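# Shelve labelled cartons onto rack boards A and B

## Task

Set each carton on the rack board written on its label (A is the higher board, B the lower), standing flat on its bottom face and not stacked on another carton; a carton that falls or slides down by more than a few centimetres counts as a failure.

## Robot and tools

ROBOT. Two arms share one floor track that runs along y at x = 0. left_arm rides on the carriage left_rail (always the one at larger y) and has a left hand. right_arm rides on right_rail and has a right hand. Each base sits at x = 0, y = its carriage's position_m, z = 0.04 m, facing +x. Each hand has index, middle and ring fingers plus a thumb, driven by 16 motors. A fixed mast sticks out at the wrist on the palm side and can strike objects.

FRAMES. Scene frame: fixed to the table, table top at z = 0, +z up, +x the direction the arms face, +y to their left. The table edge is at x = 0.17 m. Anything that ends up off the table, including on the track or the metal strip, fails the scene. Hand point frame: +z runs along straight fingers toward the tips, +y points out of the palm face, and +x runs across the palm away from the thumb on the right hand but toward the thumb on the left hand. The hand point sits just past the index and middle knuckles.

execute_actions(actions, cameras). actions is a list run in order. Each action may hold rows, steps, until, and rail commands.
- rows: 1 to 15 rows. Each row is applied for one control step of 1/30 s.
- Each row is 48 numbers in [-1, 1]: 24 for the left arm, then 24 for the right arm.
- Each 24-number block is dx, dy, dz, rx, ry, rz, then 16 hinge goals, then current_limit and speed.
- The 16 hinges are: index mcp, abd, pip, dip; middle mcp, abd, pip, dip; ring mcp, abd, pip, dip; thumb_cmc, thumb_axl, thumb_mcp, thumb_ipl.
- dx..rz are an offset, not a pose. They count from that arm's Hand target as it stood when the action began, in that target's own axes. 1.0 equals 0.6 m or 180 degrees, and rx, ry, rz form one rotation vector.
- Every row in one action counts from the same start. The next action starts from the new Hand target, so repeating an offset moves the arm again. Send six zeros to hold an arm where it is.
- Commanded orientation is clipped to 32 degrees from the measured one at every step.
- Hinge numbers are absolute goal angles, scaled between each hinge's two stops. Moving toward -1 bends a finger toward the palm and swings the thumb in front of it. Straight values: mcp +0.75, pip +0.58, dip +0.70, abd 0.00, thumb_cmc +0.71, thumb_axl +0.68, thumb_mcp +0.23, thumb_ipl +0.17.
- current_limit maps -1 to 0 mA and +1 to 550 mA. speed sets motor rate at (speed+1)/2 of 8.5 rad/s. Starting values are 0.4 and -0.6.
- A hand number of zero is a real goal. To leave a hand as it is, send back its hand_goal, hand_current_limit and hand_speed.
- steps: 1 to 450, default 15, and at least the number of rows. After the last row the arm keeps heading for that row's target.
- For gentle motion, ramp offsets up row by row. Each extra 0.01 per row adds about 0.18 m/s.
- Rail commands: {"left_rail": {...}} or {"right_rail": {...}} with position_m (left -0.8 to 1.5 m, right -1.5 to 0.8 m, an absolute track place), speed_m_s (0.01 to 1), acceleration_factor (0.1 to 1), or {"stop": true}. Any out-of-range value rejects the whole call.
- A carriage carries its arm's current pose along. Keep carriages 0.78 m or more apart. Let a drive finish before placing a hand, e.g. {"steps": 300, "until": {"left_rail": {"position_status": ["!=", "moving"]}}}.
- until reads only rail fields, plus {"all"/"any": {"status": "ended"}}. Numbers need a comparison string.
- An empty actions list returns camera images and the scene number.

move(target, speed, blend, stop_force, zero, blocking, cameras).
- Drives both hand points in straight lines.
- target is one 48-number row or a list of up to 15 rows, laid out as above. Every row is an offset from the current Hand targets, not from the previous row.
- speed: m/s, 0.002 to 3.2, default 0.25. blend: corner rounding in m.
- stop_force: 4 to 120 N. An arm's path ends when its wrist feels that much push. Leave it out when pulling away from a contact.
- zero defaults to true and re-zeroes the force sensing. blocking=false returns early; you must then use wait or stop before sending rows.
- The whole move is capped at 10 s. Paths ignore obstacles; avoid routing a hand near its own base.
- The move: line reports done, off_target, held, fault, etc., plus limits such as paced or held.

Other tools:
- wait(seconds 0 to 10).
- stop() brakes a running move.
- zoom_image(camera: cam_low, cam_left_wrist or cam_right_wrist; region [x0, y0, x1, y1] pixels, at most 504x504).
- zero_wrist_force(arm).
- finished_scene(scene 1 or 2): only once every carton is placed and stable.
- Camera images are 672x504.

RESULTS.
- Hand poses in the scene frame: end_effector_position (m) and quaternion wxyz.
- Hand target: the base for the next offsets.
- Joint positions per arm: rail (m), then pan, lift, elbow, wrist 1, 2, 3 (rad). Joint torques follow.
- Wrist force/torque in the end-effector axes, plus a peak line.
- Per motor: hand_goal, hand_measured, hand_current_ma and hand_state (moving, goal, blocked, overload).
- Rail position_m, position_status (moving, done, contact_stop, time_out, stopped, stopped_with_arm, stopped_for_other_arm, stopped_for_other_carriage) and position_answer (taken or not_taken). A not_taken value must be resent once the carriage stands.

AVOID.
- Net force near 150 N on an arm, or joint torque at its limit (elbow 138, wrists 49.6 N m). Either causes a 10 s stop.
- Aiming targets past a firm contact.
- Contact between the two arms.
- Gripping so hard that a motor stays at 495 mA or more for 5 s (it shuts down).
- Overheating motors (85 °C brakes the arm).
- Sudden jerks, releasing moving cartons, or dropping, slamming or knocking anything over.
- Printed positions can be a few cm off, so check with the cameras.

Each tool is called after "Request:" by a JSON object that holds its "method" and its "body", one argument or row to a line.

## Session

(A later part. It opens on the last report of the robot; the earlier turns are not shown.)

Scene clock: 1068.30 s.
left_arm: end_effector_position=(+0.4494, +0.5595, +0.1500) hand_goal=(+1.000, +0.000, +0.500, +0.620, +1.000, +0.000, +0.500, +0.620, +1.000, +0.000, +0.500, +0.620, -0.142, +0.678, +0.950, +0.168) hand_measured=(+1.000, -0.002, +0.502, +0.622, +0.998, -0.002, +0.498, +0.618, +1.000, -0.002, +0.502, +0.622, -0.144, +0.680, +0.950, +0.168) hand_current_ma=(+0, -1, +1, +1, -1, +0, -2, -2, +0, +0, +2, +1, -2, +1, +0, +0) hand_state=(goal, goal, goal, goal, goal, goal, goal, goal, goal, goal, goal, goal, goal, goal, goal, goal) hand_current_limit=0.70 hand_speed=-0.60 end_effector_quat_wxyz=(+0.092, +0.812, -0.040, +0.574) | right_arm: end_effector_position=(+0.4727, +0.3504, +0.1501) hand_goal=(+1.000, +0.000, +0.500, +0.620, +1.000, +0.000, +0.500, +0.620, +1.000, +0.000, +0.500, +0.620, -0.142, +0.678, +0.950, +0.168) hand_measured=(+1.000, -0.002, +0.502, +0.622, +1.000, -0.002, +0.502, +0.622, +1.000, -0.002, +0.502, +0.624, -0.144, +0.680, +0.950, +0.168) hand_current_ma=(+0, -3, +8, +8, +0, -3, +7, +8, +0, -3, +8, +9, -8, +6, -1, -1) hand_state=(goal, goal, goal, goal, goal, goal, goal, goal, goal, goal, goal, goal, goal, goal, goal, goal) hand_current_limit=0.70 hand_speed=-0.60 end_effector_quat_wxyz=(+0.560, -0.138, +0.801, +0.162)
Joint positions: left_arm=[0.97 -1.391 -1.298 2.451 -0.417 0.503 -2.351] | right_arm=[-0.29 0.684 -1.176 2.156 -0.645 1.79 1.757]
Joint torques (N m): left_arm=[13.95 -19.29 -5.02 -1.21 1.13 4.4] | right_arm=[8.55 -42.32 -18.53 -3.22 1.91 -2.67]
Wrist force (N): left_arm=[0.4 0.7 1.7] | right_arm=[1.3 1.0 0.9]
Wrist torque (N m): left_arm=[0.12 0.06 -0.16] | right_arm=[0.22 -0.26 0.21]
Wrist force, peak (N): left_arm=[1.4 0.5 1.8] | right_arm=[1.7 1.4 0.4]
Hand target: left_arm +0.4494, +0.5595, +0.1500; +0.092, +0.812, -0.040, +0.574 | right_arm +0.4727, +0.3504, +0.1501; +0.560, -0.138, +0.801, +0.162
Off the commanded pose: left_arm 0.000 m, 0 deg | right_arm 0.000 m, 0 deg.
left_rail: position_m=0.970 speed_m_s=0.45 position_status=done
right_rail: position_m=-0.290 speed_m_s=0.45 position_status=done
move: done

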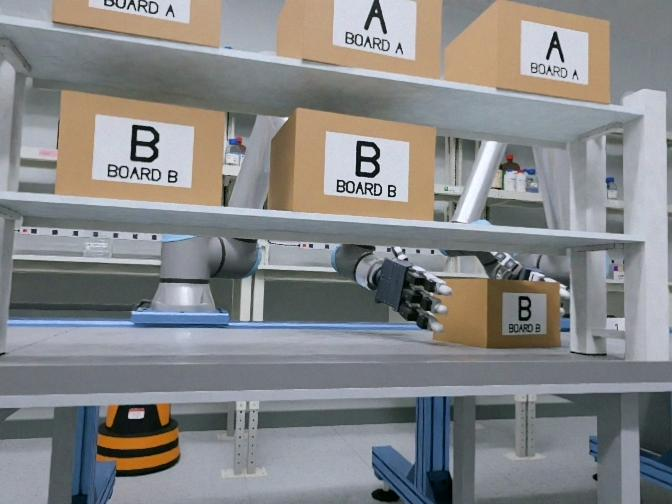

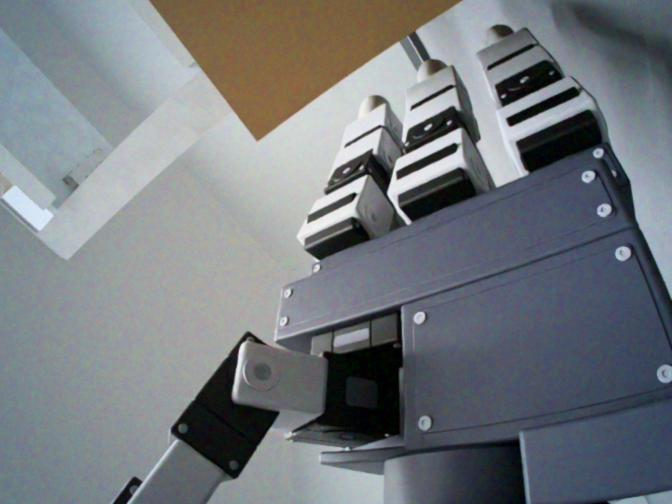

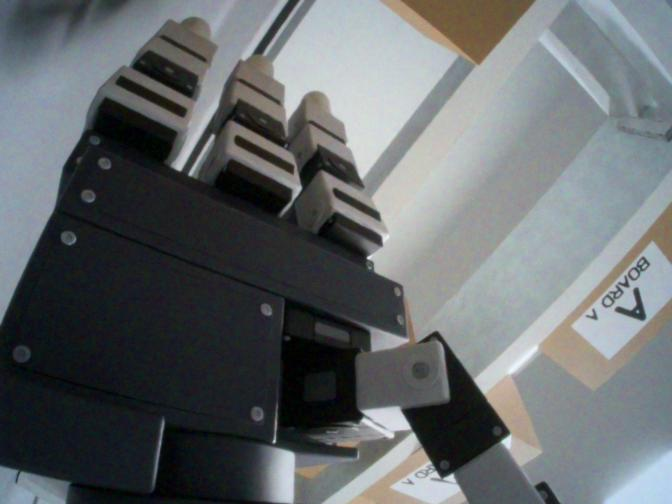

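Request:
{"method": "move", "body": {
  "target": [0,0.0476,0.0155,0,0,0,1,0,0.5,0.62,1,0,0.5,0.62,1,0,0.5,0.62,-0.143,0.678,0.95,0.168,0.7,-0.6,0,0.0951,0.0309,0,0,0,1,0,0.5,0.62,1,0,0.5,0.62,1,0,0.5,0.62,-0.143,0.678,0.95,0.168,0.7,-0.6],
  "speed": 0.04,
  "stop_force": 8,
  "cameras": ["all"]
}}

Scene clock: 1084.80 s.
left_arm: end_effector_position=(+0.4524, +0.5354, +0.1499) hand_goal=(+1.000, +0.000, +0.500, +0.620, +1.000, +0.000, +0.500, +0.620, +1.000, +0.000, +0.500, +0.620, -0.142, +0.678, +0.950, +0.168) hand_measured=(+1.000, +0.000, +0.538, +0.638, +1.000, +0.000, +0.526, +0.634, +1.000, +0.000, +0.516, +0.630, -0.144, +0.680, +0.950, +0.168) hand_current_ma=(+0, +0, +72, +24, +0, +0, +43, +18, +0, +0, +20, +9, -2, +1, +0, +0) hand_state=(goal, goal, blocked, goal, goal, goal, blocked, goal, goal, goal, goal, goal, goal, goal, goal, goal) hand_current_limit=0.70 hand_speed=-0.60 end_effector_quat_wxyz=(+0.092, +0.812, -0.040, +0.574) | right_arm: end_effector_position=(+0.4656, +0.4100, +0.1502) hand_goal=(+1.000, +0.000, +0.500, +0.620, +1.000, +0.000, +0.500, +0.620, +1.000, +0.000, +0.500, +0.620, -0.142, +0.678, +0.950, +0.168) hand_measured=(+1.000, -0.002, +0.502, +0.622, +1.000, -0.002, +0.502, +0.622, +1.000, -0.002, +0.502, +0.624, -0.144, +0.680, +0.950, +0.168) hand_current_ma=(+0, -3, +8, +8, +0, -3, +7, +8, +0, -3, +8, +9, -8, +6, -1, -1) hand_state=(goal, goal, goal, goal, goal, goal, goal, goal, goal, goal, goal, goal, goal, goal, goal, goal) hand_current_limit=0.70 hand_speed=-0.60 end_effector_quat_wxyz=(+0.560, -0.138, +0.801, +0.162)
Joint positions: left_arm=[0.97 -1.395 -1.272 2.409 -0.395 0.5 -2.356] | right_arm=[-0.29 0.775 -1.12 2.057 -0.595 1.876 1.788]
Joint torques (N m): left_arm=[12.45 -56.18 -7.76 -1.66 2.13 3.8] | right_arm=[18.73 -49.61 -33.28 1.61 2.88 3.56]
Wrist force (N): left_arm=[1.0 -2.1 2.1] | right_arm=[1.2 1.4 0.8]
Wrist torque (N m): left_arm=[0.33 0.07 0.06] | right_arm=[0.18 -0.27 0.02]
Wrist force, peak (N): left_arm=[1.7 -6.4 -3.4] | right_arm=[1.7 1.4 1.1]
Hand target: left_arm +0.4524, +0.5354, +0.1499; +0.092, +0.812, -0.040, +0.574 (not the last commanded pose) | right_arm +0.4656, +0.4100, +0.1502; +0.560, -0.138, +0.801, +0.162
Off the commanded pose: left_arm 0.006 m, 0 deg | right_arm 0.000 m, 0 deg.
left_rail: position_m=0.970 speed_m_s=0.45 position_status=done
right_rail: position_m=-0.290 speed_m_s=0.45 position_status=done
move: contact (left_arm)

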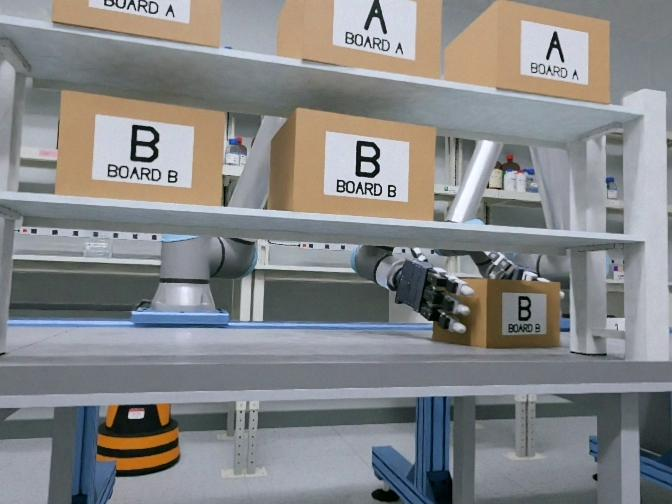

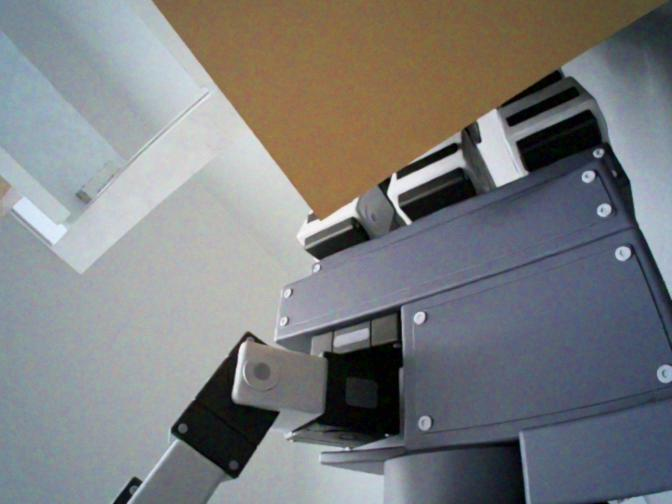

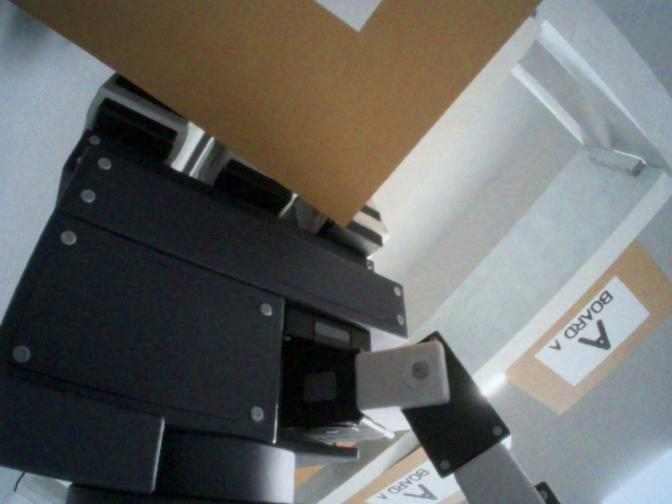

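Request:
{"method": "zoom_image", "body": {
  "camera": "cam_low",
  "region": [480, 270, 575, 360]
}}

Request:
{"method": "zoom_image", "body": {
  "camera": "cam_low",
  "region": [265, 100, 445, 230]
}}

Scaled by 5.305.

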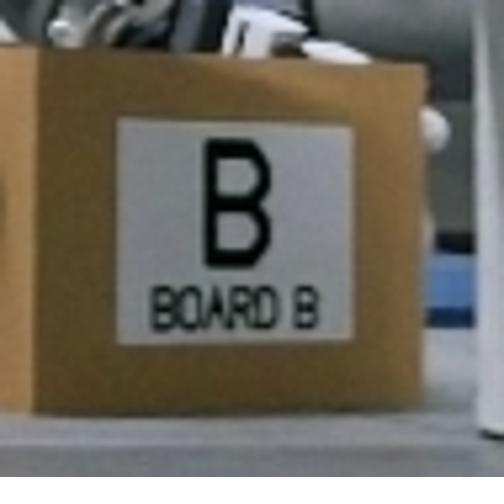

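Scaled by 2.800.

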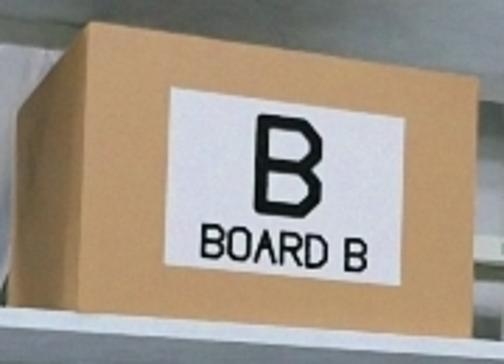

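Request:
{"method": "move", "body": {
  "target": [
    [0,-0.0317,-0.0103,0,0,0,1,0,0.5,0.62,1,0,0.5,0.62,1,0,0.5,0.62,-0.143,0.678,0.95,0.168,0.7,-0.6,0,-0.0317,-0.0103,0,0,0,1,0,0.5,0.62,1,0,0.5,0.62,1,0,0.5,0.62,-0.143,0.678,0.95,0.168,0.7,-0.6],
    [-0.0205,-0.01436,-0.06383,0,0,0,1,0,0.5,0.62,1,0,0.5,0.62,1,0,0.5,0.62,-0.143,0.678,0.95,0.168,0.7,-0.6,0.01829,-0.01624,-0.0581,0,0,0,1,0,0.5,0.62,1,0,0.5,0.62,1,0,0.5,0.62,-0.143,0.678,0.95,0.168,0.7,-0.6]
  ],
  "speed": 0.05,
  "cameras": ["all"]
}}

Scene clock: 1149.93 s.
left_arm: end_effector_position=(+0.4144, +0.5509, +0.1498) hand_goal=(+1.000, +0.000, +0.500, +0.620, +1.000, +0.000, +0.500, +0.620, +1.000, +0.000, +0.500, +0.620, -0.142, +0.678, +0.950, +0.168) hand_measured=(+1.000, -0.002, +0.502, +0.622, +1.000, -0.002, +0.502, +0.624, +1.000, -0.002, +0.502, +0.622, -0.144, +0.680, +0.950, +0.168) hand_current_ma=(+0, +0, +1, +1, +0, +0, +2, +2, +0, +0, +2, +2, -2, +1, +0, +0) hand_state=(goal, goal, goal, goal, goal, goal, goal, goal, goal, goal, goal, goal, goal, goal, goal, goal) hand_current_limit=0.70 hand_speed=-0.60 end_effector_quat_wxyz=(+0.092, +0.812, -0.040, +0.574) | right_arm: end_effector_position=(+0.4362, +0.3863, +0.1500) hand_goal=(+1.000, +0.000, +0.500, +0.620, +1.000, +0.000, +0.500, +0.620, +1.000, +0.000, +0.500, +0.620, -0.142, +0.678, +0.950, +0.168) hand_measured=(+1.000, -0.002, +0.502, +0.622, +1.000, -0.002, +0.502, +0.622, +1.000, -0.002, +0.502, +0.624, -0.144, +0.680, +0.950, +0.168) hand_current_ma=(+0, -3, +8, +8, +0, -3, +7, +8, +0, -3, +8, +9, -8, +6, -1, -1) hand_state=(goal, goal, goal, goal, goal, goal, goal, goal, goal, goal, goal, goal, goal, goal, goal, goal) hand_current_limit=0.70 hand_speed=-0.60 end_effector_quat_wxyz=(+0.560, -0.138, +0.801, +0.162)
Joint positions: left_arm=[0.97 -1.507 -1.264 2.459 -0.288 0.423 -2.542] | right_arm=[-0.29 0.782 -1.159 2.127 -0.625 1.882 1.791]
Joint torques (N m): left_arm=[-12.16 -19.85 -19.89 6.52 -4.07 -3.06] | right_arm=[16.98 -79.29 -18.7 -3.08 2.86 3.1]
Wrist force (N): left_arm=[0.6 0.4 2.1] | right_arm=[1.1 1.3 0.4]
Wrist torque (N m): left_arm=[0.05 0.02 0.00] | right_arm=[0.26 -0.25 0.02]
Wrist force, peak (N): left_arm=[1.6 -2.4 2.6] | right_arm=[1.0 1.6 1.0]
Hand target: left_arm +0.4143, +0.5508, +0.1498; +0.092, +0.812, -0.040, +0.574 | right_arm +0.4361, +0.3863, +0.1500; +0.560, -0.138, +0.801, +0.162
Off the commanded pose: left_arm 0.000 m, 0 deg | right_arm 0.000 m, 0 deg.
left_rail: position_m=0.970 speed_m_s=0.45 position_status=done
right_rail: position_m=-0.290 speed_m_s=0.45 position_status=done
move: done

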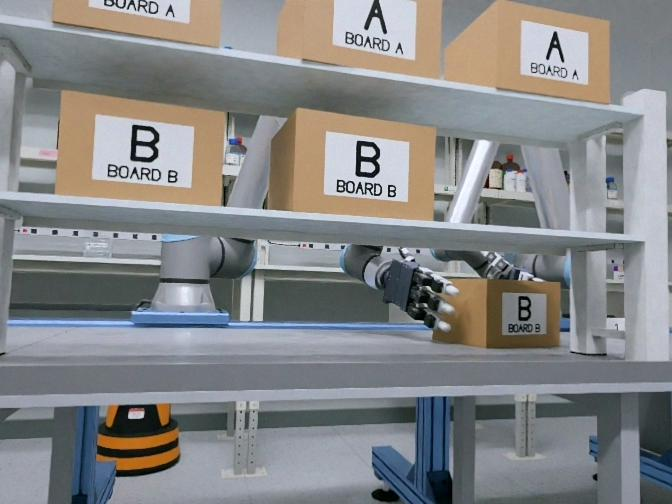

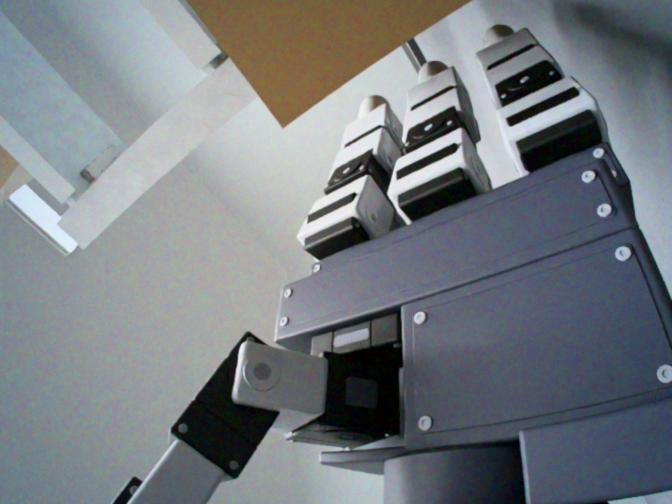

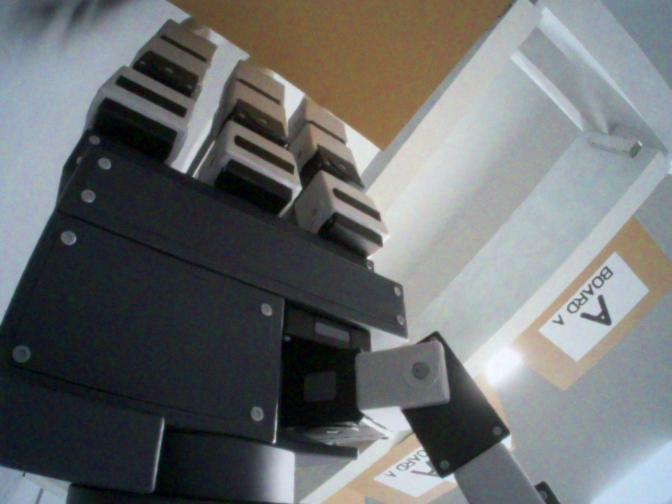

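Request:
{"method": "move", "body": {
  "target": [0,0.0634,0.0206,0,0,0,1,0,0.5,0.62,1,0,0.5,0.62,1,0,0.5,0.62,-0.143,0.678,0.95,0.168,0.7,-0.6,0,0.0634,0.0206,0,0,0,1,0,0.5,0.62,1,0,0.5,0.62,1,0,0.5,0.62,-0.143,0.678,0.95,0.168,0.7,-0.6],
  "speed": 0.02,
  "stop_force": 10,
  "cameras": ["all"]
}}

Scene clock: 1156.27 s.
left_arm: end_effector_position=(+0.4174, +0.5264, +0.1498) hand_goal=(+1.000, +0.000, +0.500, +0.620, +1.000, +0.000, +0.500, +0.620, +1.000, +0.000, +0.500, +0.620, -0.142, +0.678, +0.950, +0.168) hand_measured=(+1.000, +0.002, +0.548, +0.642, +1.000, +0.002, +0.538, +0.640, +1.000, +0.002, +0.528, +0.634, -0.144, +0.680, +0.950, +0.168) hand_current_ma=(+0, +0, +102, +34, +0, +0, +71, +29, +0, +0, +46, +17, -2, +1, +0, +0) hand_state=(goal, goal, blocked, blocked, goal, goal, blocked, blocked, goal, goal, blocked, goal, goal, goal, goal, goal) hand_current_limit=0.70 hand_speed=-0.60 end_effector_quat_wxyz=(+0.092, +0.812, -0.040, +0.574) | right_arm: end_effector_position=(+0.4329, +0.4127, +0.1500) hand_goal=(+1.000, +0.000, +0.500, +0.620, +1.000, +0.000, +0.500, +0.620, +1.000, +0.000, +0.500, +0.620, -0.142, +0.678, +0.950, +0.168) hand_measured=(+1.000, -0.002, +0.508, +0.622, +1.000, -0.002, +0.516, +0.626, +1.000, -0.002, +0.526, +0.630, -0.144, +0.680, +0.950, +0.168) hand_current_ma=(+0, -4, +24, +9, +0, -4, +59, +21, +1, -3, +100, +36, -8, +6, -1, -1) hand_state=(goal, goal, goal, goal, goal, goal, goal, goal, goal, goal, blocked, goal, goal, goal, goal, goal) hand_current_limit=0.70 hand_speed=-0.60 end_effector_quat_wxyz=(+0.560, -0.138, +0.801, +0.162)
Joint positions: left_arm=[0.97 -1.503 -1.242 2.414 -0.272 0.426 -2.533] | right_arm=[-0.29 0.82 -1.133 2.081 -0.601 1.919 1.804]
Joint torques (N m): left_arm=[-14.72 -57.74 -7.16 -1.02 -2.07 -3.18] | right_arm=[-15.69 -83.3 -20.28 -3.39 -1.92 -2.7]
Wrist force (N): left_arm=[1.2 -3.8 2.6] | right_arm=[1.6 -1.2 0.2]
Wrist torque (N m): left_arm=[0.41 0.07 -0.01] | right_arm=[0.46 -0.28 -0.05]
Wrist force, peak (N): left_arm=[2.2 -8.1 -6.2] | right_arm=[-1.6 -13.8 -11.7]
Hand target: left_arm +0.4174, +0.5264, +0.1498; +0.092, +0.812, -0.040, +0.574 (not the last commanded pose) | right_arm +0.4329, +0.4127, +0.1500; +0.560, -0.138, +0.801, +0.162 (not the last commanded pose)
Off the commanded pose: left_arm 0.015 m, 0 deg | right_arm 0.013 m, 0 deg.
left_rail: position_m=0.970 speed_m_s=0.45 position_status=done
right_rail: position_m=-0.290 speed_m_s=0.45 position_status=done
move: contact (left_arm, right_arm)

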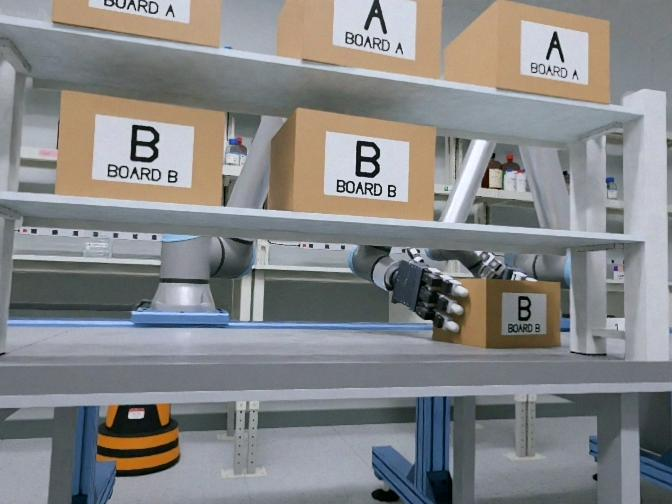

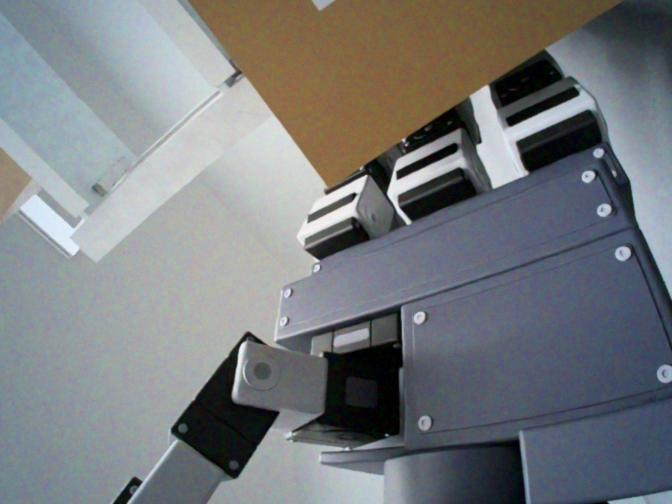

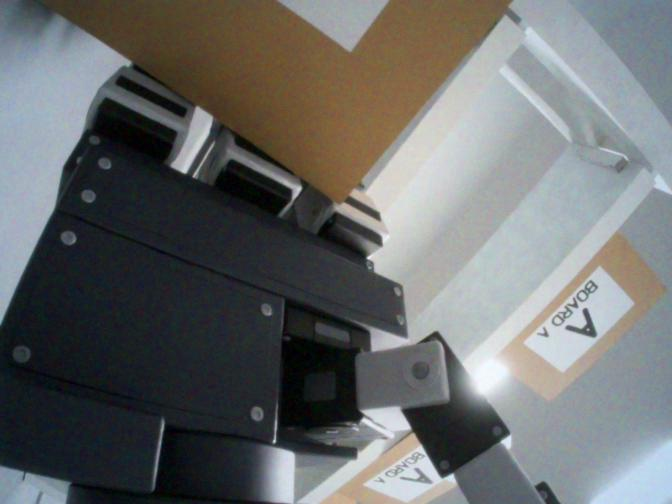

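Request:
{"method": "zoom_image", "body": {
  "camera": "cam_low",
  "region": [480, 270, 575, 360]
}}

Request:
{"method": "zoom_image", "body": {
  "camera": "cam_low",
  "region": [400, 240, 495, 330]
}}

Scaled by 5.305.

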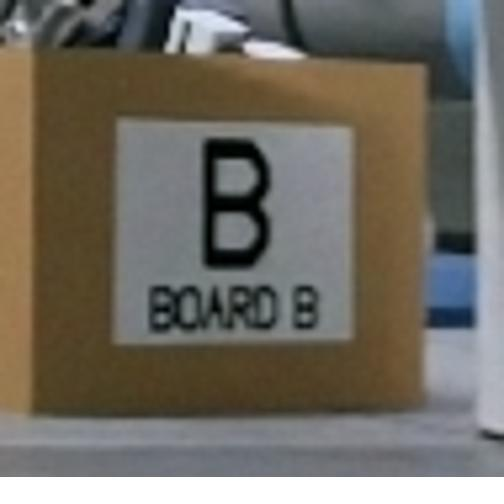

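Scaled by 5.305.

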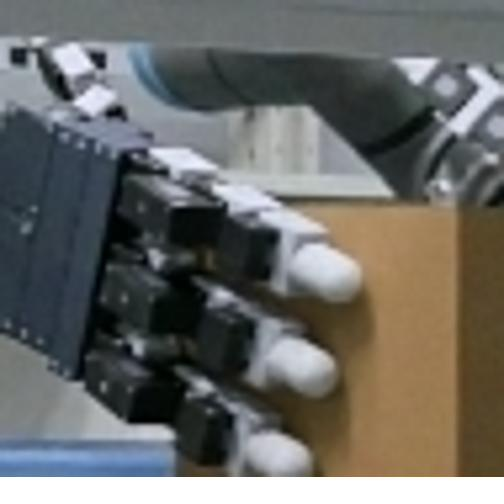

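Request:
{"method": "move", "body": {
  "target": [
    [0,-0.01585,-0.00515,0,0,0,1,0,0.5,0.62,1,0,0.5,0.62,1,0,0.5,0.62,-0.143,0.678,0.95,0.168,0.7,-0.6,0,-0.01585,-0.00515,0,0,0,1,0,0.5,0.62,1,0,0.5,0.62,1,0,0.5,0.62,-0.143,0.678,0.95,0.168,0.7,-0.6],
    [0.00684,-0.02165,0.01272,0,0,0,1,0,0.5,0.62,1,0,0.5,0.62,1,0,0.5,0.62,-0.143,0.678,0.95,0.168,0.7,-0.6,0,-0.01585,-0.00515,0,0,0,1,0,0.5,0.62,1,0,0.5,0.62,1,0,0.5,0.62,-0.143,0.678,0.95,0.168,0.7,-0.6]
  ],
  "speed": 0.03
}}

Request:
{"method": "move", "body": {
  "target": [0,0.0317,0.0103,0,0,0,1,0,0.5,0.62,1,0,0.5,0.62,1,0,0.5,0.62,-0.143,0.678,0.95,0.168,0.7,-0.6,0,0.0317,0.0103,0,0,0,1,0,0.5,0.62,1,0,0.5,0.62,1,0,0.5,0.62,-0.143,0.678,0.95,0.168,0.7,-0.6],
  "speed": 0.015,
  "stop_force": 12,
  "cameras": ["cam_left_wrist","cam_right_wrist"]
}}

Scene clock: 1171.83 s.
left_arm: end_effector_position=(+0.4280, +0.5378, +0.1499) hand_goal=(+1.000, +0.000, +0.500, +0.620, +1.000, +0.000, +0.500, +0.620, +1.000, +0.000, +0.500, +0.620, -0.142, +0.678, +0.950, +0.168) hand_measured=(+1.000, -0.002, +0.502, +0.622, +1.000, -0.002, +0.502, +0.624, +1.000, -0.002, +0.502, +0.622, -0.144, +0.680, +0.950, +0.168) hand_current_ma=(+0, +0, +1, +1, +0, +0, +2, +2, +0, +0, +2, +2, -2, +1, +0, +0) hand_state=(goal, goal, goal, goal, goal, goal, goal, goal, goal, goal, goal, goal, goal, goal, goal, goal) hand_current_limit=0.70 hand_speed=-0.60 end_effector_quat_wxyz=(+0.092, +0.812, -0.040, +0.574) | right_arm: end_effector_position=(+0.4341, +0.4028, +0.1500) hand_goal=(+1.000, +0.000, +0.500, +0.620, +1.000, +0.000, +0.500, +0.620, +1.000, +0.000, +0.500, +0.620, -0.142, +0.678, +0.950, +0.168) hand_measured=(+1.000, -0.002, +0.502, +0.622, +1.000, -0.002, +0.502, +0.622, +1.000, -0.002, +0.504, +0.624, -0.144, +0.680, +0.950, +0.168) hand_current_ma=(+0, -4, +9, +9, +0, -4, +7, +8, +0, -5, +9, +10, -8, +6, -1, -1) hand_state=(goal, goal, goal, goal, goal, goal, goal, goal, goal, goal, goal, goal, goal, goal, goal, goal) hand_current_limit=0.70 hand_speed=-0.60 end_effector_quat_wxyz=(+0.560, -0.138, +0.801, +0.162)
Joint positions: left_arm=[0.97 -1.467 -1.263 2.429 -0.324 0.449 -2.469] | right_arm=[-0.29 0.806 -1.143 2.099 -0.61 1.905 1.799]
Joint torques (N m): left_arm=[14.34 -54.68 -21.16 -1.33 1.2 3.96] | right_arm=[-16.73 -80.57 -18.41 -3.07 -1.7 -2.76]
Wrist force (N): left_arm=[0.6 0.4 1.6] | right_arm=[1.0 1.1 0.8]
Wrist torque (N m): left_arm=[0.10 0.02 -0.15] | right_arm=[0.18 -0.27 0.16]
Wrist force, peak (N): left_arm=[1.4 -4.3 2.5] | right_arm=[1.6 -1.7 0.1]
Hand target: left_arm +0.4280, +0.5378, +0.1498; +0.092, +0.812, -0.040, +0.574 | right_arm +0.4341, +0.4028, +0.1500; +0.560, -0.138, +0.801, +0.162
Off the commanded pose: left_arm 0.000 m, 0 deg | right_arm 0.000 m, 0 deg.
left_rail: position_m=0.970 speed_m_s=0.45 position_status=done
right_rail: position_m=-0.290 speed_m_s=0.45 position_status=done
move: done

Scene clock: 1173.90 s.
left_arm: end_effector_position=(+0.4295, +0.5264, +0.1498) hand_goal=(+1.000, +0.000, +0.500, +0.620, +1.000, +0.000, +0.500, +0.620, +1.000, +0.000, +0.500, +0.620, -0.142, +0.678, +0.950, +0.168) hand_measured=(+1.000, +0.002, +0.560, +0.648, +1.000, +0.002, +0.552, +0.646, +1.000, +0.002, +0.544, +0.640, -0.144, +0.680, +0.950, +0.168) hand_current_ma=(+0, +1, +142, +47, +0, +1, +113, +44, +0, +1, +89, +29, -2, +1, +0, +0) hand_state=(goal, goal, blocked, blocked, goal, goal, blocked, blocked, goal, goal, blocked, goal, goal, goal, goal, goal) hand_current_limit=0.70 hand_speed=-0.60 end_effector_quat_wxyz=(+0.091, +0.812, -0.040, +0.574) | right_arm: end_effector_position=(+0.4328, +0.4133, +0.1499) hand_goal=(+1.000, +0.000, +0.500, +0.620, +1.000, +0.000, +0.500, +0.620, +1.000, +0.000, +0.500, +0.620, -0.142, +0.678, +0.950, +0.168) hand_measured=(+1.000, -0.002, +0.514, +0.624, +1.000, -0.002, +0.520, +0.628, +1.000, -0.002, +0.530, +0.632, -0.144, +0.680, +0.950, +0.168) hand_current_ma=(+0, -4, +49, +14, +1, -4, +78, +29, +1, -4, +118, +43, -8, +6, -1, -1) hand_state=(goal, goal, goal, goal, goal, goal, blocked, goal, goal, goal, blocked, goal, goal, goal, goal, goal) hand_current_limit=0.70 hand_speed=-0.60 end_effector_quat_wxyz=(+0.560, -0.138, +0.801, +0.162)
Joint positions: left_arm=[0.97 -1.466 -1.252 2.408 -0.316 0.449 -2.467] | right_arm=[-0.29 0.821 -1.132 2.08 -0.6 1.919 1.805]
Joint torques (N m): left_arm=[-9.31 -55.25 -8.54 -1.65 0.12 -1.21] | right_arm=[-13.53 -82.33 -22.13 -4.06 -2.65 -2.44]
Wrist force (N): left_arm=[1.2 -5.2 0.0] | right_arm=[1.0 -4.2 -1.6]
Wrist torque (N m): left_arm=[0.91 0.11 -0.02] | right_arm=[0.81 -0.14 -0.20]
Wrist force, peak (N): left_arm=[2.0 -8.7 -8.7] | right_arm=[-1.9 -14.1 -13.0]
Hand target: left_arm +0.4295, +0.5264, +0.1498; +0.091, +0.812, -0.040, +0.574 (not the last commanded pose) | right_arm +0.4328, +0.4133, +0.1499; +0.560, -0.138, +0.801, +0.162 (not the last commanded pose)
Off the commanded pose: left_arm 0.009 m, 0 deg | right_arm 0.009 m, 0 deg.
left_rail: position_m=0.970 speed_m_s=0.45 position_status=done
right_rail: position_m=-0.290 speed_m_s=0.45 position_status=done
move: contact (left_arm, right_arm)
Images, in order (width x height): cam_left_wrist 672x504, cam_right_wrist 672x504.

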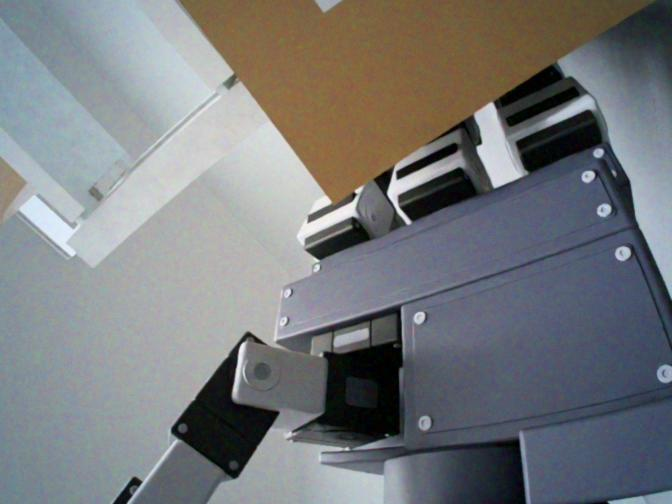

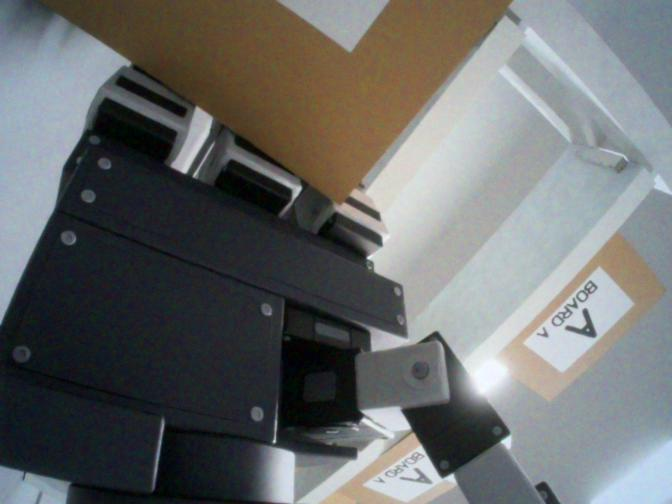

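Request:
{"method": "move", "body": {
  "target": [0,0.0317,0.0103,0,0,0,1,0,0.5,0.62,1,0,0.5,0.62,1,0,0.5,0.62,-0.143,0.678,0.95,0.168,0.7,-0.6,0,0.0317,0.0103,0,0,0,1,0,0.5,0.62,1,0,0.5,0.62,1,0,0.5,0.62,-0.143,0.678,0.95,0.168,0.7,-0.6],
  "speed": 0.006,
  "stop_force": 36,
  "cameras": ["all"]
}}

Scene clock: 1178.40 s.
left_arm: end_effector_position=(+0.4303, +0.5204, +0.1498) hand_goal=(+1.000, +0.000, +0.500, +0.620, +1.000, +0.000, +0.500, +0.620, +1.000, +0.000, +0.500, +0.620, -0.142, +0.678, +0.950, +0.168) hand_measured=(+1.004, +0.006, +0.618, +0.676, +1.002, +0.008, +0.614, +0.680, +1.002, +0.008, +0.606, +0.672, -0.144, +0.680, +0.950, +0.168) hand_current_ma=(+3, +5, +370, +127, +1, +5, +345, +142, +1, +5, +316, +112, -2, +1, +0, +0) hand_state=(goal, goal, blocked, blocked, goal, goal, blocked, blocked, goal, goal, blocked, blocked, goal, goal, goal, goal) hand_current_limit=0.70 hand_speed=-0.60 end_effector_quat_wxyz=(+0.091, +0.812, -0.040, +0.574) | right_arm: end_effector_position=(+0.4322, +0.4187, +0.1499) hand_goal=(+1.000, +0.000, +0.500, +0.620, +1.000, +0.000, +0.500, +0.620, +1.000, +0.000, +0.500, +0.620, -0.142, +0.678, +0.950, +0.168) hand_measured=(+1.000, -0.002, +0.526, +0.630, +1.000, -0.002, +0.532, +0.634, +1.000, -0.002, +0.540, +0.636, -0.144, +0.680, +0.950, +0.168) hand_current_ma=(+1, -4, +98, +33, +1, -3, +122, +48, +1, -3, +159, +61, -8, +6, -1, -1) hand_state=(goal, goal, blocked, goal, goal, goal, blocked, goal, goal, goal, blocked, goal, goal, goal, goal, goal) hand_current_limit=0.70 hand_speed=-0.60 end_effector_quat_wxyz=(+0.560, -0.138, +0.801, +0.162)
Joint positions: left_arm=[0.97 -1.466 -1.246 2.397 -0.311 0.449 -2.467] | right_arm=[-0.29 0.828 -1.127 2.071 -0.595 1.926 1.807]
Joint torques (N m): left_arm=[-23.47 -61.08 -32.23 -8.17 8.9 3.08] | right_arm=[-1.73 -79.3 -37.92 -8.26 -9.72 -2.57]
Wrist force (N): left_arm=[4.2 -39.5 -3.6] | right_arm=[-3.8 -32.5 -26.2]
Wrist torque (N m): left_arm=[3.85 0.20 0.11] | right_arm=[2.85 0.33 -1.13]
Wrist force, peak (N): left_arm=[5.1 -45.7 -7.4] | right_arm=[-5.3 -36.7 -32.8]
Hand target: left_arm +0.4303, +0.5204, +0.1498; +0.091, +0.812, -0.040, +0.574 (not the last commanded pose) | right_arm +0.4322, +0.4187, +0.1499; +0.560, -0.138, +0.801, +0.162 (not the last commanded pose)
Off the commanded pose: left_arm 0.014 m, 0 deg | right_arm 0.015 m, 0 deg.
left_rail: position_m=0.970 speed_m_s=0.45 position_status=done
right_rail: position_m=-0.290 speed_m_s=0.45 position_status=done
move: contact (left_arm, right_arm)

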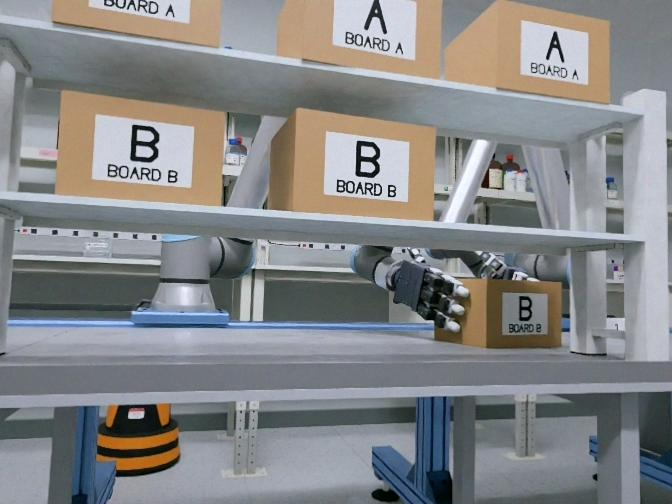

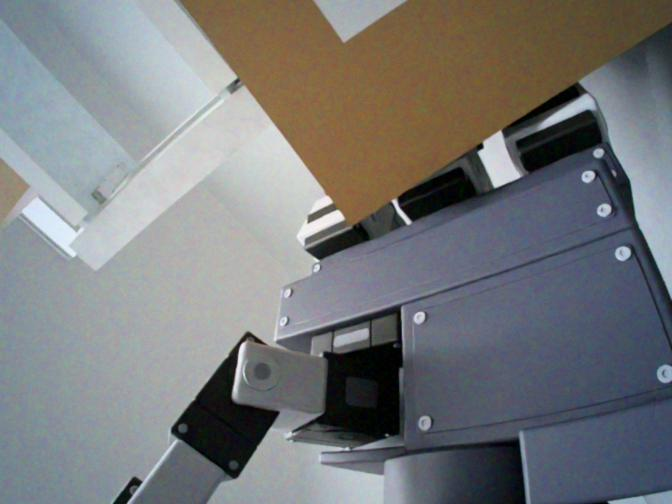

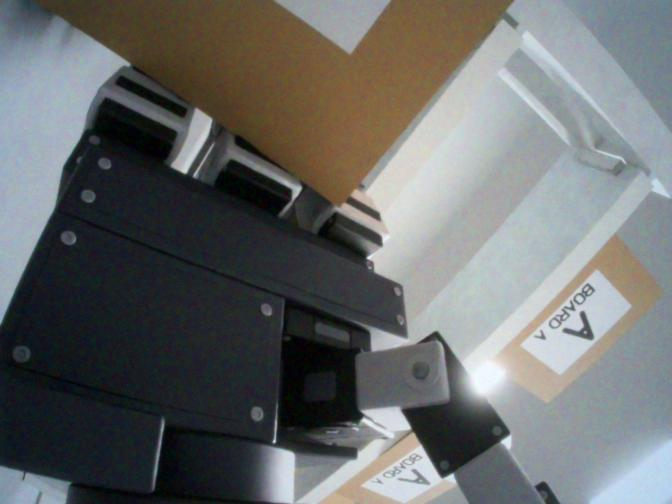

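Request:
{"method": "move", "body": {
  "target": [
    [0,-0.0317,-0.0103,0,0,0,1,0,0.5,0.62,1,0,0.5,0.62,1,0,0.5,0.62,-0.143,0.678,0.95,0.168,0.7,-0.6,0,-0.0317,-0.0103,0,0,0,1,0,0.5,0.62,1,0,0.5,0.62,1,0,0.5,0.62,-0.143,0.678,0.95,0.168,0.7,-0.6],
    [-0.00537,-0.01963,-0.02188,0.01827,0.00206,-0.00633,1,0,0.5,0.62,1,0,0.5,0.62,1,0,0.5,0.62,-0.143,0.678,0.95,0.168,0.7,-0.6,-0.00552,-0.04475,0.00143,-0.01827,0.00206,-0.00633,1,0,0.5,0.62,1,0,0.5,0.62,1,0,0.5,0.62,-0.143,0.678,0.95,0.168,0.7,-0.6]
  ],
  "speed": 0.04
}}

Request:
{"method": "move", "body": {
  "target": [0,0.0555,0.018,0,0,0,1,0,0.5,0.62,1,0,0.5,0.62,1,0,0.5,0.62,-0.143,0.678,0.95,0.168,0.7,-0.6,0,0.0555,0.018,0,0,0,1,0,0.5,0.62,1,0,0.5,0.62,1,0,0.5,0.62,-0.143,0.678,0.95,0.168,0.7,-0.6],
  "speed": 0.02,
  "stop_force": 12,
  "cameras": ["all"]
}}

Scene clock: 1197.93 s.
left_arm: end_effector_position=(+0.4191, +0.5343, +0.1498) hand_goal=(+1.000, +0.000, +0.500, +0.620, +1.000, +0.000, +0.500, +0.620, +1.000, +0.000, +0.500, +0.620, -0.142, +0.678, +0.950, +0.168) hand_measured=(+1.000, -0.002, +0.502, +0.622, +1.000, -0.002, +0.502, +0.624, +1.000, -0.002, +0.502, +0.622, -0.144, +0.680, +0.950, +0.168) hand_current_ma=(+0, +0, +1, +1, +0, +0, +2, +2, +0, +0, +2, +2, -2, +1, +0, +0) hand_state=(goal, goal, goal, goal, goal, goal, goal, goal, goal, goal, goal, goal, goal, goal, goal, goal) hand_current_limit=0.70 hand_speed=-0.60 end_effector_quat_wxyz=(+0.074, +0.813, -0.015, +0.577) | right_arm: end_effector_position=(+0.4448, +0.3948, +0.1499) hand_goal=(+1.000, +0.000, +0.500, +0.620, +1.000, +0.000, +0.500, +0.620, +1.000, +0.000, +0.500, +0.620, -0.142, +0.678, +0.950, +0.168) hand_measured=(+1.000, -0.004, +0.502, +0.622, +1.000, -0.006, +0.502, +0.622, +1.000, -0.006, +0.504, +0.624, -0.144, +0.680, +0.950, +0.168) hand_current_ma=(+0, -12, +9, +9, +0, -15, +7, +8, +0, -15, +9, +10, -8, +6, -1, -1) hand_state=(goal, goal, goal, goal, goal, goal, goal, goal, goal, goal, goal, goal, goal, goal, goal, goal) hand_current_limit=0.70 hand_speed=-0.60 end_effector_quat_wxyz=(+0.555, -0.162, +0.796, +0.179)
Joint positions: left_arm=[0.97 -1.522 -1.196 2.395 -0.145 0.381 -2.701] | right_arm=[-0.29 0.752 -1.153 2.114 -0.627 1.798 1.759]
Joint torques (N m): left_arm=[-11.36 -27.04 -20.59 6.18 -4.88 -4.07] | right_arm=[-17.66 -79.97 -17.88 -3.14 -1.71 -2.8]
Wrist force (N): left_arm=[0.4 0.4 1.3] | right_arm=[1.0 1.3 0.5]
Wrist torque (N m): left_arm=[0.13 0.04 -0.02] | right_arm=[0.26 -0.21 0.17]
Wrist force, peak (N): left_arm=[4.5 -41.1 -3.9] | right_arm=[-3.2 -32.6 -26.3]
Hand target: left_arm +0.4190, +0.5343, +0.1498; +0.074, +0.813, -0.015, +0.577 | right_arm +0.4448, +0.3948, +0.1499; +0.555, -0.162, +0.796, +0.179
Off the commanded pose: left_arm 0.000 m, 0 deg | right_arm 0.000 m, 0 deg.
left_rail: position_m=0.970 speed_m_s=0.45 position_status=done
right_rail: position_m=-0.290 speed_m_s=0.45 position_status=done
move: done

Scene clock: 1200.20 s.
left_arm: end_effector_position=(+0.4216, +0.5207, +0.1498) hand_goal=(+1.000, +0.000, +0.500, +0.620, +1.000, +0.000, +0.500, +0.620, +1.000, +0.000, +0.500, +0.620, -0.142, +0.678, +0.950, +0.168) hand_measured=(+1.000, +0.000, +0.544, +0.638, +1.000, +0.000, +0.542, +0.642, +1.000, +0.000, +0.544, +0.640, -0.144, +0.680, +0.950, +0.168) hand_current_ma=(+0, +0, +88, +27, +0, +0, +85, +32, +0, +0, +87, +28, -2, +1, +0, +0) hand_state=(goal, goal, blocked, goal, goal, goal, blocked, blocked, goal, goal, blocked, goal, goal, goal, goal, goal) hand_current_limit=0.70 hand_speed=-0.60 end_effector_quat_wxyz=(+0.074, +0.813, -0.015, +0.577) | right_arm: end_effector_position=(+0.4415, +0.4126, +0.1499) hand_goal=(+1.000, +0.000, +0.500, +0.620, +1.000, +0.000, +0.500, +0.620, +1.000, +0.000, +0.500, +0.620, -0.142, +0.678, +0.950, +0.168) hand_measured=(+1.000, -0.004, +0.548, +0.638, +1.000, -0.004, +0.546, +0.640, +1.000, -0.004, +0.546, +0.640, -0.144, +0.680, +0.950, +0.168) hand_current_ma=(+1, -9, +194, +71, +2, -11, +185, +74, +1, -12, +188, +73, -8, +6, -1, -1) hand_state=(goal, goal, blocked, goal, goal, goal, blocked, goal, goal, goal, blocked, goal, goal, goal, goal, goal) hand_current_limit=0.70 hand_speed=-0.60 end_effector_quat_wxyz=(+0.555, -0.162, +0.796, +0.179)
Joint positions: left_arm=[0.97 -1.516 -1.186 2.369 -0.14 0.383 -2.689] | right_arm=[-0.29 0.78 -1.136 2.085 -0.612 1.824 1.769]
Joint torques (N m): left_arm=[-12.43 -61.18 -6.62 -0.82 -2.86 -3.13] | right_arm=[-14.99 -81.55 -22.95 -4.04 -3.34 -2.73]
Wrist force (N): left_arm=[1.5 -3.3 -0.5] | right_arm=[2.0 -3.1 -2.7]
Wrist torque (N m): left_arm=[0.82 0.11 0.10] | right_arm=[1.03 -0.14 0.01]
Wrist force, peak (N): left_arm=[2.1 -9.0 -8.8] | right_arm=[1.0 -8.7 -11.0]
Hand target: left_arm +0.4216, +0.5207, +0.1498; +0.074, +0.813, -0.015, +0.577 (not the last commanded pose) | right_arm +0.4415, +0.4126, +0.1499; +0.555, -0.162, +0.796, +0.179 (not the last commanded pose)
Off the commanded pose: left_arm 0.021 m, 0 deg | right_arm 0.017 m, 0 deg.
left_rail: position_m=0.970 speed_m_s=0.45 position_status=done
right_rail: position_m=-0.290 speed_m_s=0.45 position_status=done
move: contact (left_arm, right_arm)

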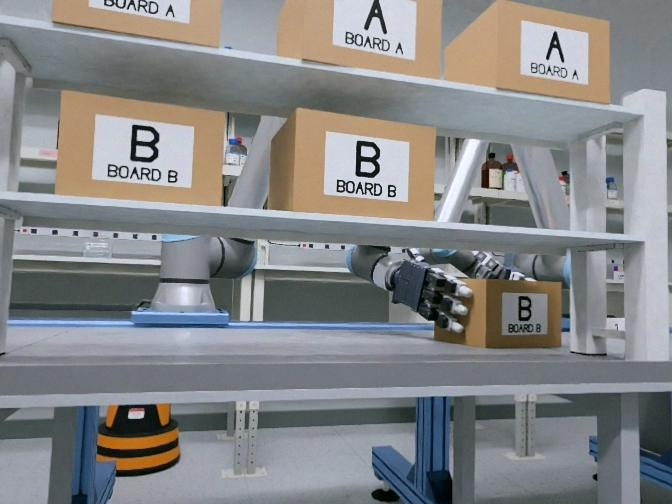

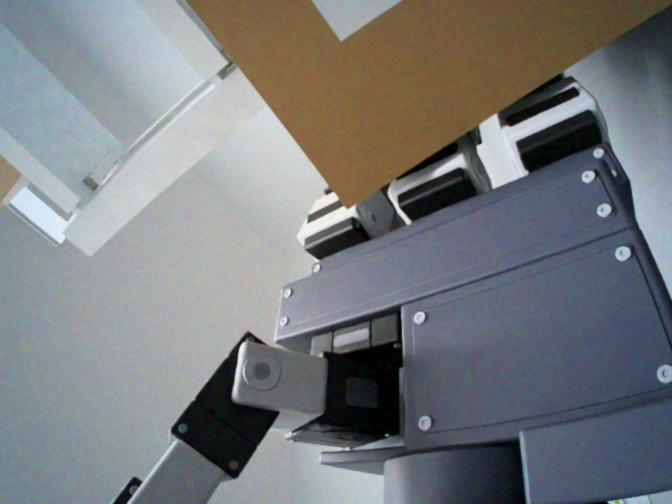

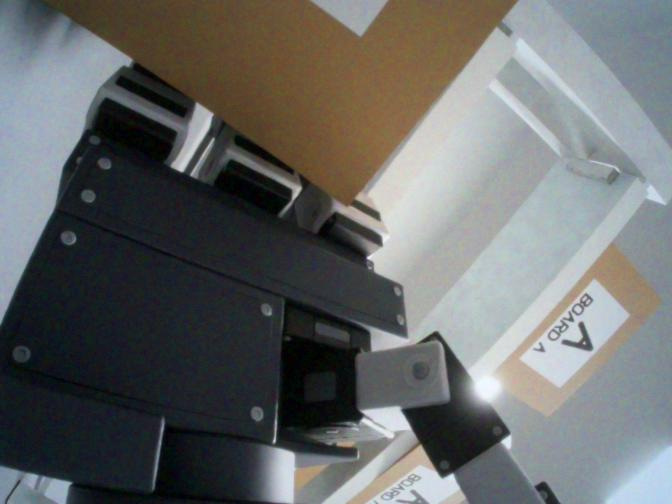

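Request:
{"method": "move", "body": {
  "target": [0,0.0317,0.0103,0,0,0,1,0,0.5,0.62,1,0,0.5,0.62,1,0,0.5,0.62,-0.143,0.678,0.95,0.168,0.7,-0.6,0,0.0317,0.0103,0,0,0,1,0,0.5,0.62,1,0,0.5,0.62,1,0,0.5,0.62,-0.143,0.678,0.95,0.168,0.7,-0.6],
  "speed": 0.006,
  "stop_force": 38
}}

Request:
{"method": "move", "body": {
  "target": [0,0.0159,0.0052,0,0,0,1,0,0.5,0.62,1,0,0.5,0.62,1,0,0.5,0.62,-0.143,0.678,0.95,0.168,0.7,-0.6,0,0.0159,0.0052,0,0,0,1,0,0.5,0.62,1,0,0.5,0.62,1,0,0.5,0.62,-0.143,0.678,0.95,0.168,0.7,-0.6],
  "speed": 0.005,
  "stop_force": 18,
  "cameras": ["all"]
}}

Scene clock: 1205.47 s.
left_arm: end_effector_position=(+0.4227, +0.5151, +0.1497) hand_goal=(+1.000, +0.000, +0.500, +0.620, +1.000, +0.000, +0.500, +0.620, +1.000, +0.000, +0.500, +0.620, -0.142, +0.678, +0.950, +0.168) hand_measured=(+1.002, +0.000, +0.580, +0.650, +1.002, +0.000, +0.578, +0.656, +1.002, +0.000, +0.578, +0.652, -0.144, +0.680, +0.950, +0.168) hand_current_ma=(+1, +0, +207, +54, +0, +0, +203, +65, +0, +0, +204, +57, -2, +1, +0, +0) hand_state=(goal, goal, blocked, blocked, goal, goal, blocked, blocked, goal, goal, blocked, blocked, goal, goal, goal, goal) hand_current_limit=0.70 hand_speed=-0.60 end_effector_quat_wxyz=(+0.074, +0.813, -0.015, +0.577) | right_arm: end_effector_position=(+0.4405, +0.4186, +0.1499) hand_goal=(+1.000, +0.000, +0.500, +0.620, +1.000, +0.000, +0.500, +0.620, +1.000, +0.000, +0.500, +0.620, -0.142, +0.678, +0.950, +0.168) hand_measured=(+1.002, +0.000, +0.586, +0.658, +1.002, -0.002, +0.584, +0.660, +1.002, -0.002, +0.586, +0.660, -0.144, +0.680, +0.950, +0.168) hand_current_ma=(+3, -2, +378, +152, +4, -4, +362, +158, +3, -5, +372, +159, -8, +6, -1, -1) hand_state=(goal, goal, blocked, blocked, goal, goal, blocked, blocked, goal, goal, blocked, blocked, goal, goal, goal, goal) hand_current_limit=0.70 hand_speed=-0.60 end_effector_quat_wxyz=(+0.555, -0.162, +0.796, +0.179)
Joint positions: left_arm=[0.97 -1.514 -1.182 2.358 -0.137 0.384 -2.684] | right_arm=[-0.29 0.789 -1.13 2.075 -0.607 1.833 1.772]
Joint torques (N m): left_arm=[-24.78 -62.94 -27.66 -7 2.08 -3.44] | right_arm=[11.47 -76.5 -33.96 -6.89 -13.48 -2.57]
Wrist force (N): left_arm=[5.2 -33.9 -24.7] | right_arm=[-8.7 -40.6 -22.3]
Wrist torque (N m): left_arm=[3.97 -0.44 0.95] | right_arm=[4.12 0.37 -1.69]
Wrist force, peak (N): left_arm=[5.0 -42.5 -29.6] | right_arm=[-11.0 -45.1 -27.1]
Hand target: left_arm +0.4227, +0.5151, +0.1497; +0.074, +0.813, -0.015, +0.577 (not the last commanded pose) | right_arm +0.4405, +0.4186, +0.1499; +0.555, -0.162, +0.796, +0.179 (not the last commanded pose)
Off the commanded pose: left_arm 0.014 m, 0 deg | right_arm 0.014 m, 0 deg.
left_rail: position_m=0.970 speed_m_s=0.45 position_status=done
right_rail: position_m=-0.290 speed_m_s=0.45 position_status=done
move: contact (left_arm, right_arm)

Scene clock: 1207.00 s.
left_arm: end_effector_position=(+0.4228, +0.5147, +0.1498) hand_goal=(+1.000, +0.000, +0.500, +0.620, +1.000, +0.000, +0.500, +0.620, +1.000, +0.000, +0.500, +0.620, -0.142, +0.678, +0.950, +0.168) hand_measured=(+1.002, +0.000, +0.580, +0.652, +1.002, +0.000, +0.578, +0.656, +1.002, +0.000, +0.580, +0.652, -0.144, +0.680, +0.950, +0.168) hand_current_ma=(+1, +0, +211, +55, +0, +0, +206, +66, +0, +0, +208, +58, -2, +1, +0, +0) hand_state=(goal, goal, blocked, blocked, goal, goal, blocked, blocked, goal, goal, blocked, blocked, goal, goal, goal, goal) hand_current_limit=0.70 hand_speed=-0.60 end_effector_quat_wxyz=(+0.074, +0.813, -0.015, +0.577) | right_arm: end_effector_position=(+0.4404, +0.4191, +0.1499) hand_goal=(+1.000, +0.000, +0.500, +0.620, +1.000, +0.000, +0.500, +0.620, +1.000, +0.000, +0.500, +0.620, -0.142, +0.678, +0.950, +0.168) hand_measured=(+1.002, +0.000, +0.588, +0.658, +1.002, -0.002, +0.584, +0.660, +1.002, -0.002, +0.586, +0.660, -0.144, +0.680, +0.950, +0.168) hand_current_ma=(+3, -2, +380, +152, +4, -3, +363, +158, +3, -4, +372, +159, -8, +6, -1, -1) hand_state=(goal, goal, blocked, blocked, goal, goal, blocked, blocked, goal, goal, blocked, blocked, goal, goal, goal, goal) hand_current_limit=0.70 hand_speed=-0.60 end_effector_quat_wxyz=(+0.555, -0.162, +0.796, +0.178)
Joint positions: left_arm=[0.97 -1.514 -1.182 2.357 -0.137 0.384 -2.684] | right_arm=[-0.29 0.79 -1.13 2.074 -0.606 1.834 1.772]
Joint torques (N m): left_arm=[-29.49 -65.55 -39.77 -9.32 4.81 -3.4] | right_arm=[21.55 -73.92 -40.98 -9.2 -17.69 -2.31]
Wrist force (N): left_arm=[5.2 -50.9 -27.9] | right_arm=[-12.4 -57.9 -34.3]
Wrist torque (N m): left_arm=[4.03 -0.63 1.40] | right_arm=[4.91 0.72 -2.44]
Wrist force, peak (N): left_arm=[4.7 -56.2 -35.9] | right_arm=[-13.9 -60.8 -41.8]
Hand target: left_arm +0.4228, +0.5147, +0.1498; +0.074, +0.813, -0.015, +0.577 (not the last commanded pose) | right_arm +0.4404, +0.4191, +0.1499; +0.555, -0.162, +0.796, +0.178 (not the last commanded pose)
Off the commanded pose: left_arm 0.010 m, 0 deg | right_arm 0.010 m, 0 deg.
left_rail: position_m=0.970 speed_m_s=0.45 position_status=done
right_rail: position_m=-0.290 speed_m_s=0.45 position_status=done
move: contact (left_arm, right_arm)

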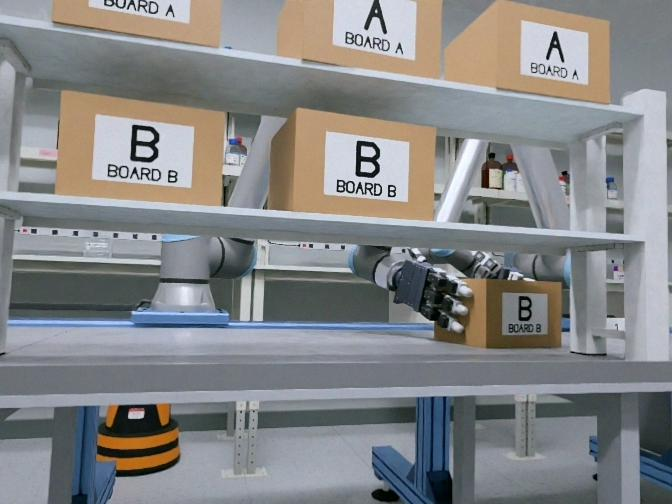

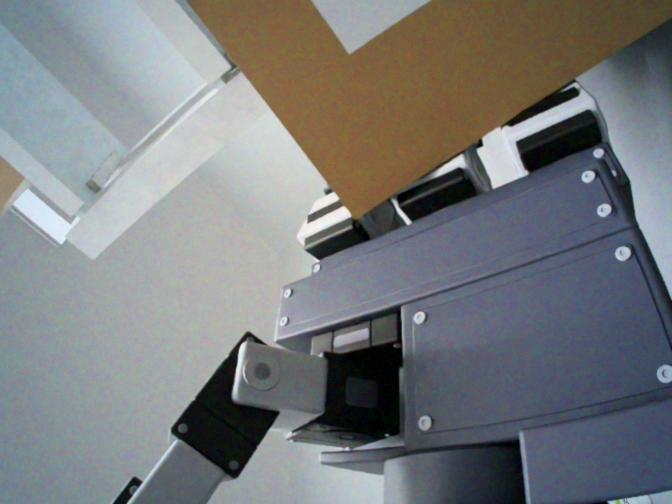

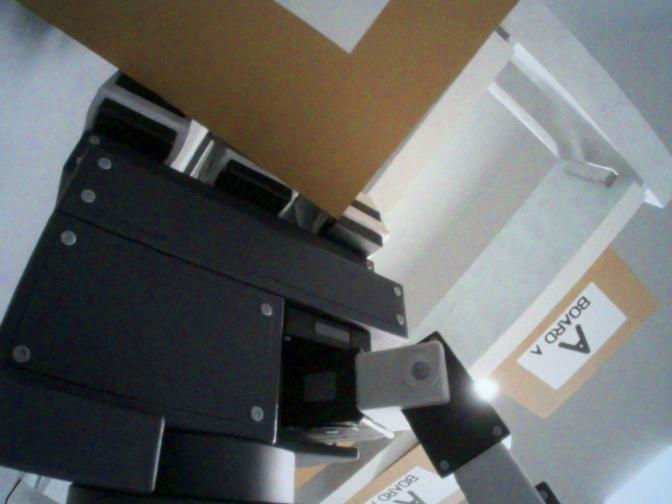

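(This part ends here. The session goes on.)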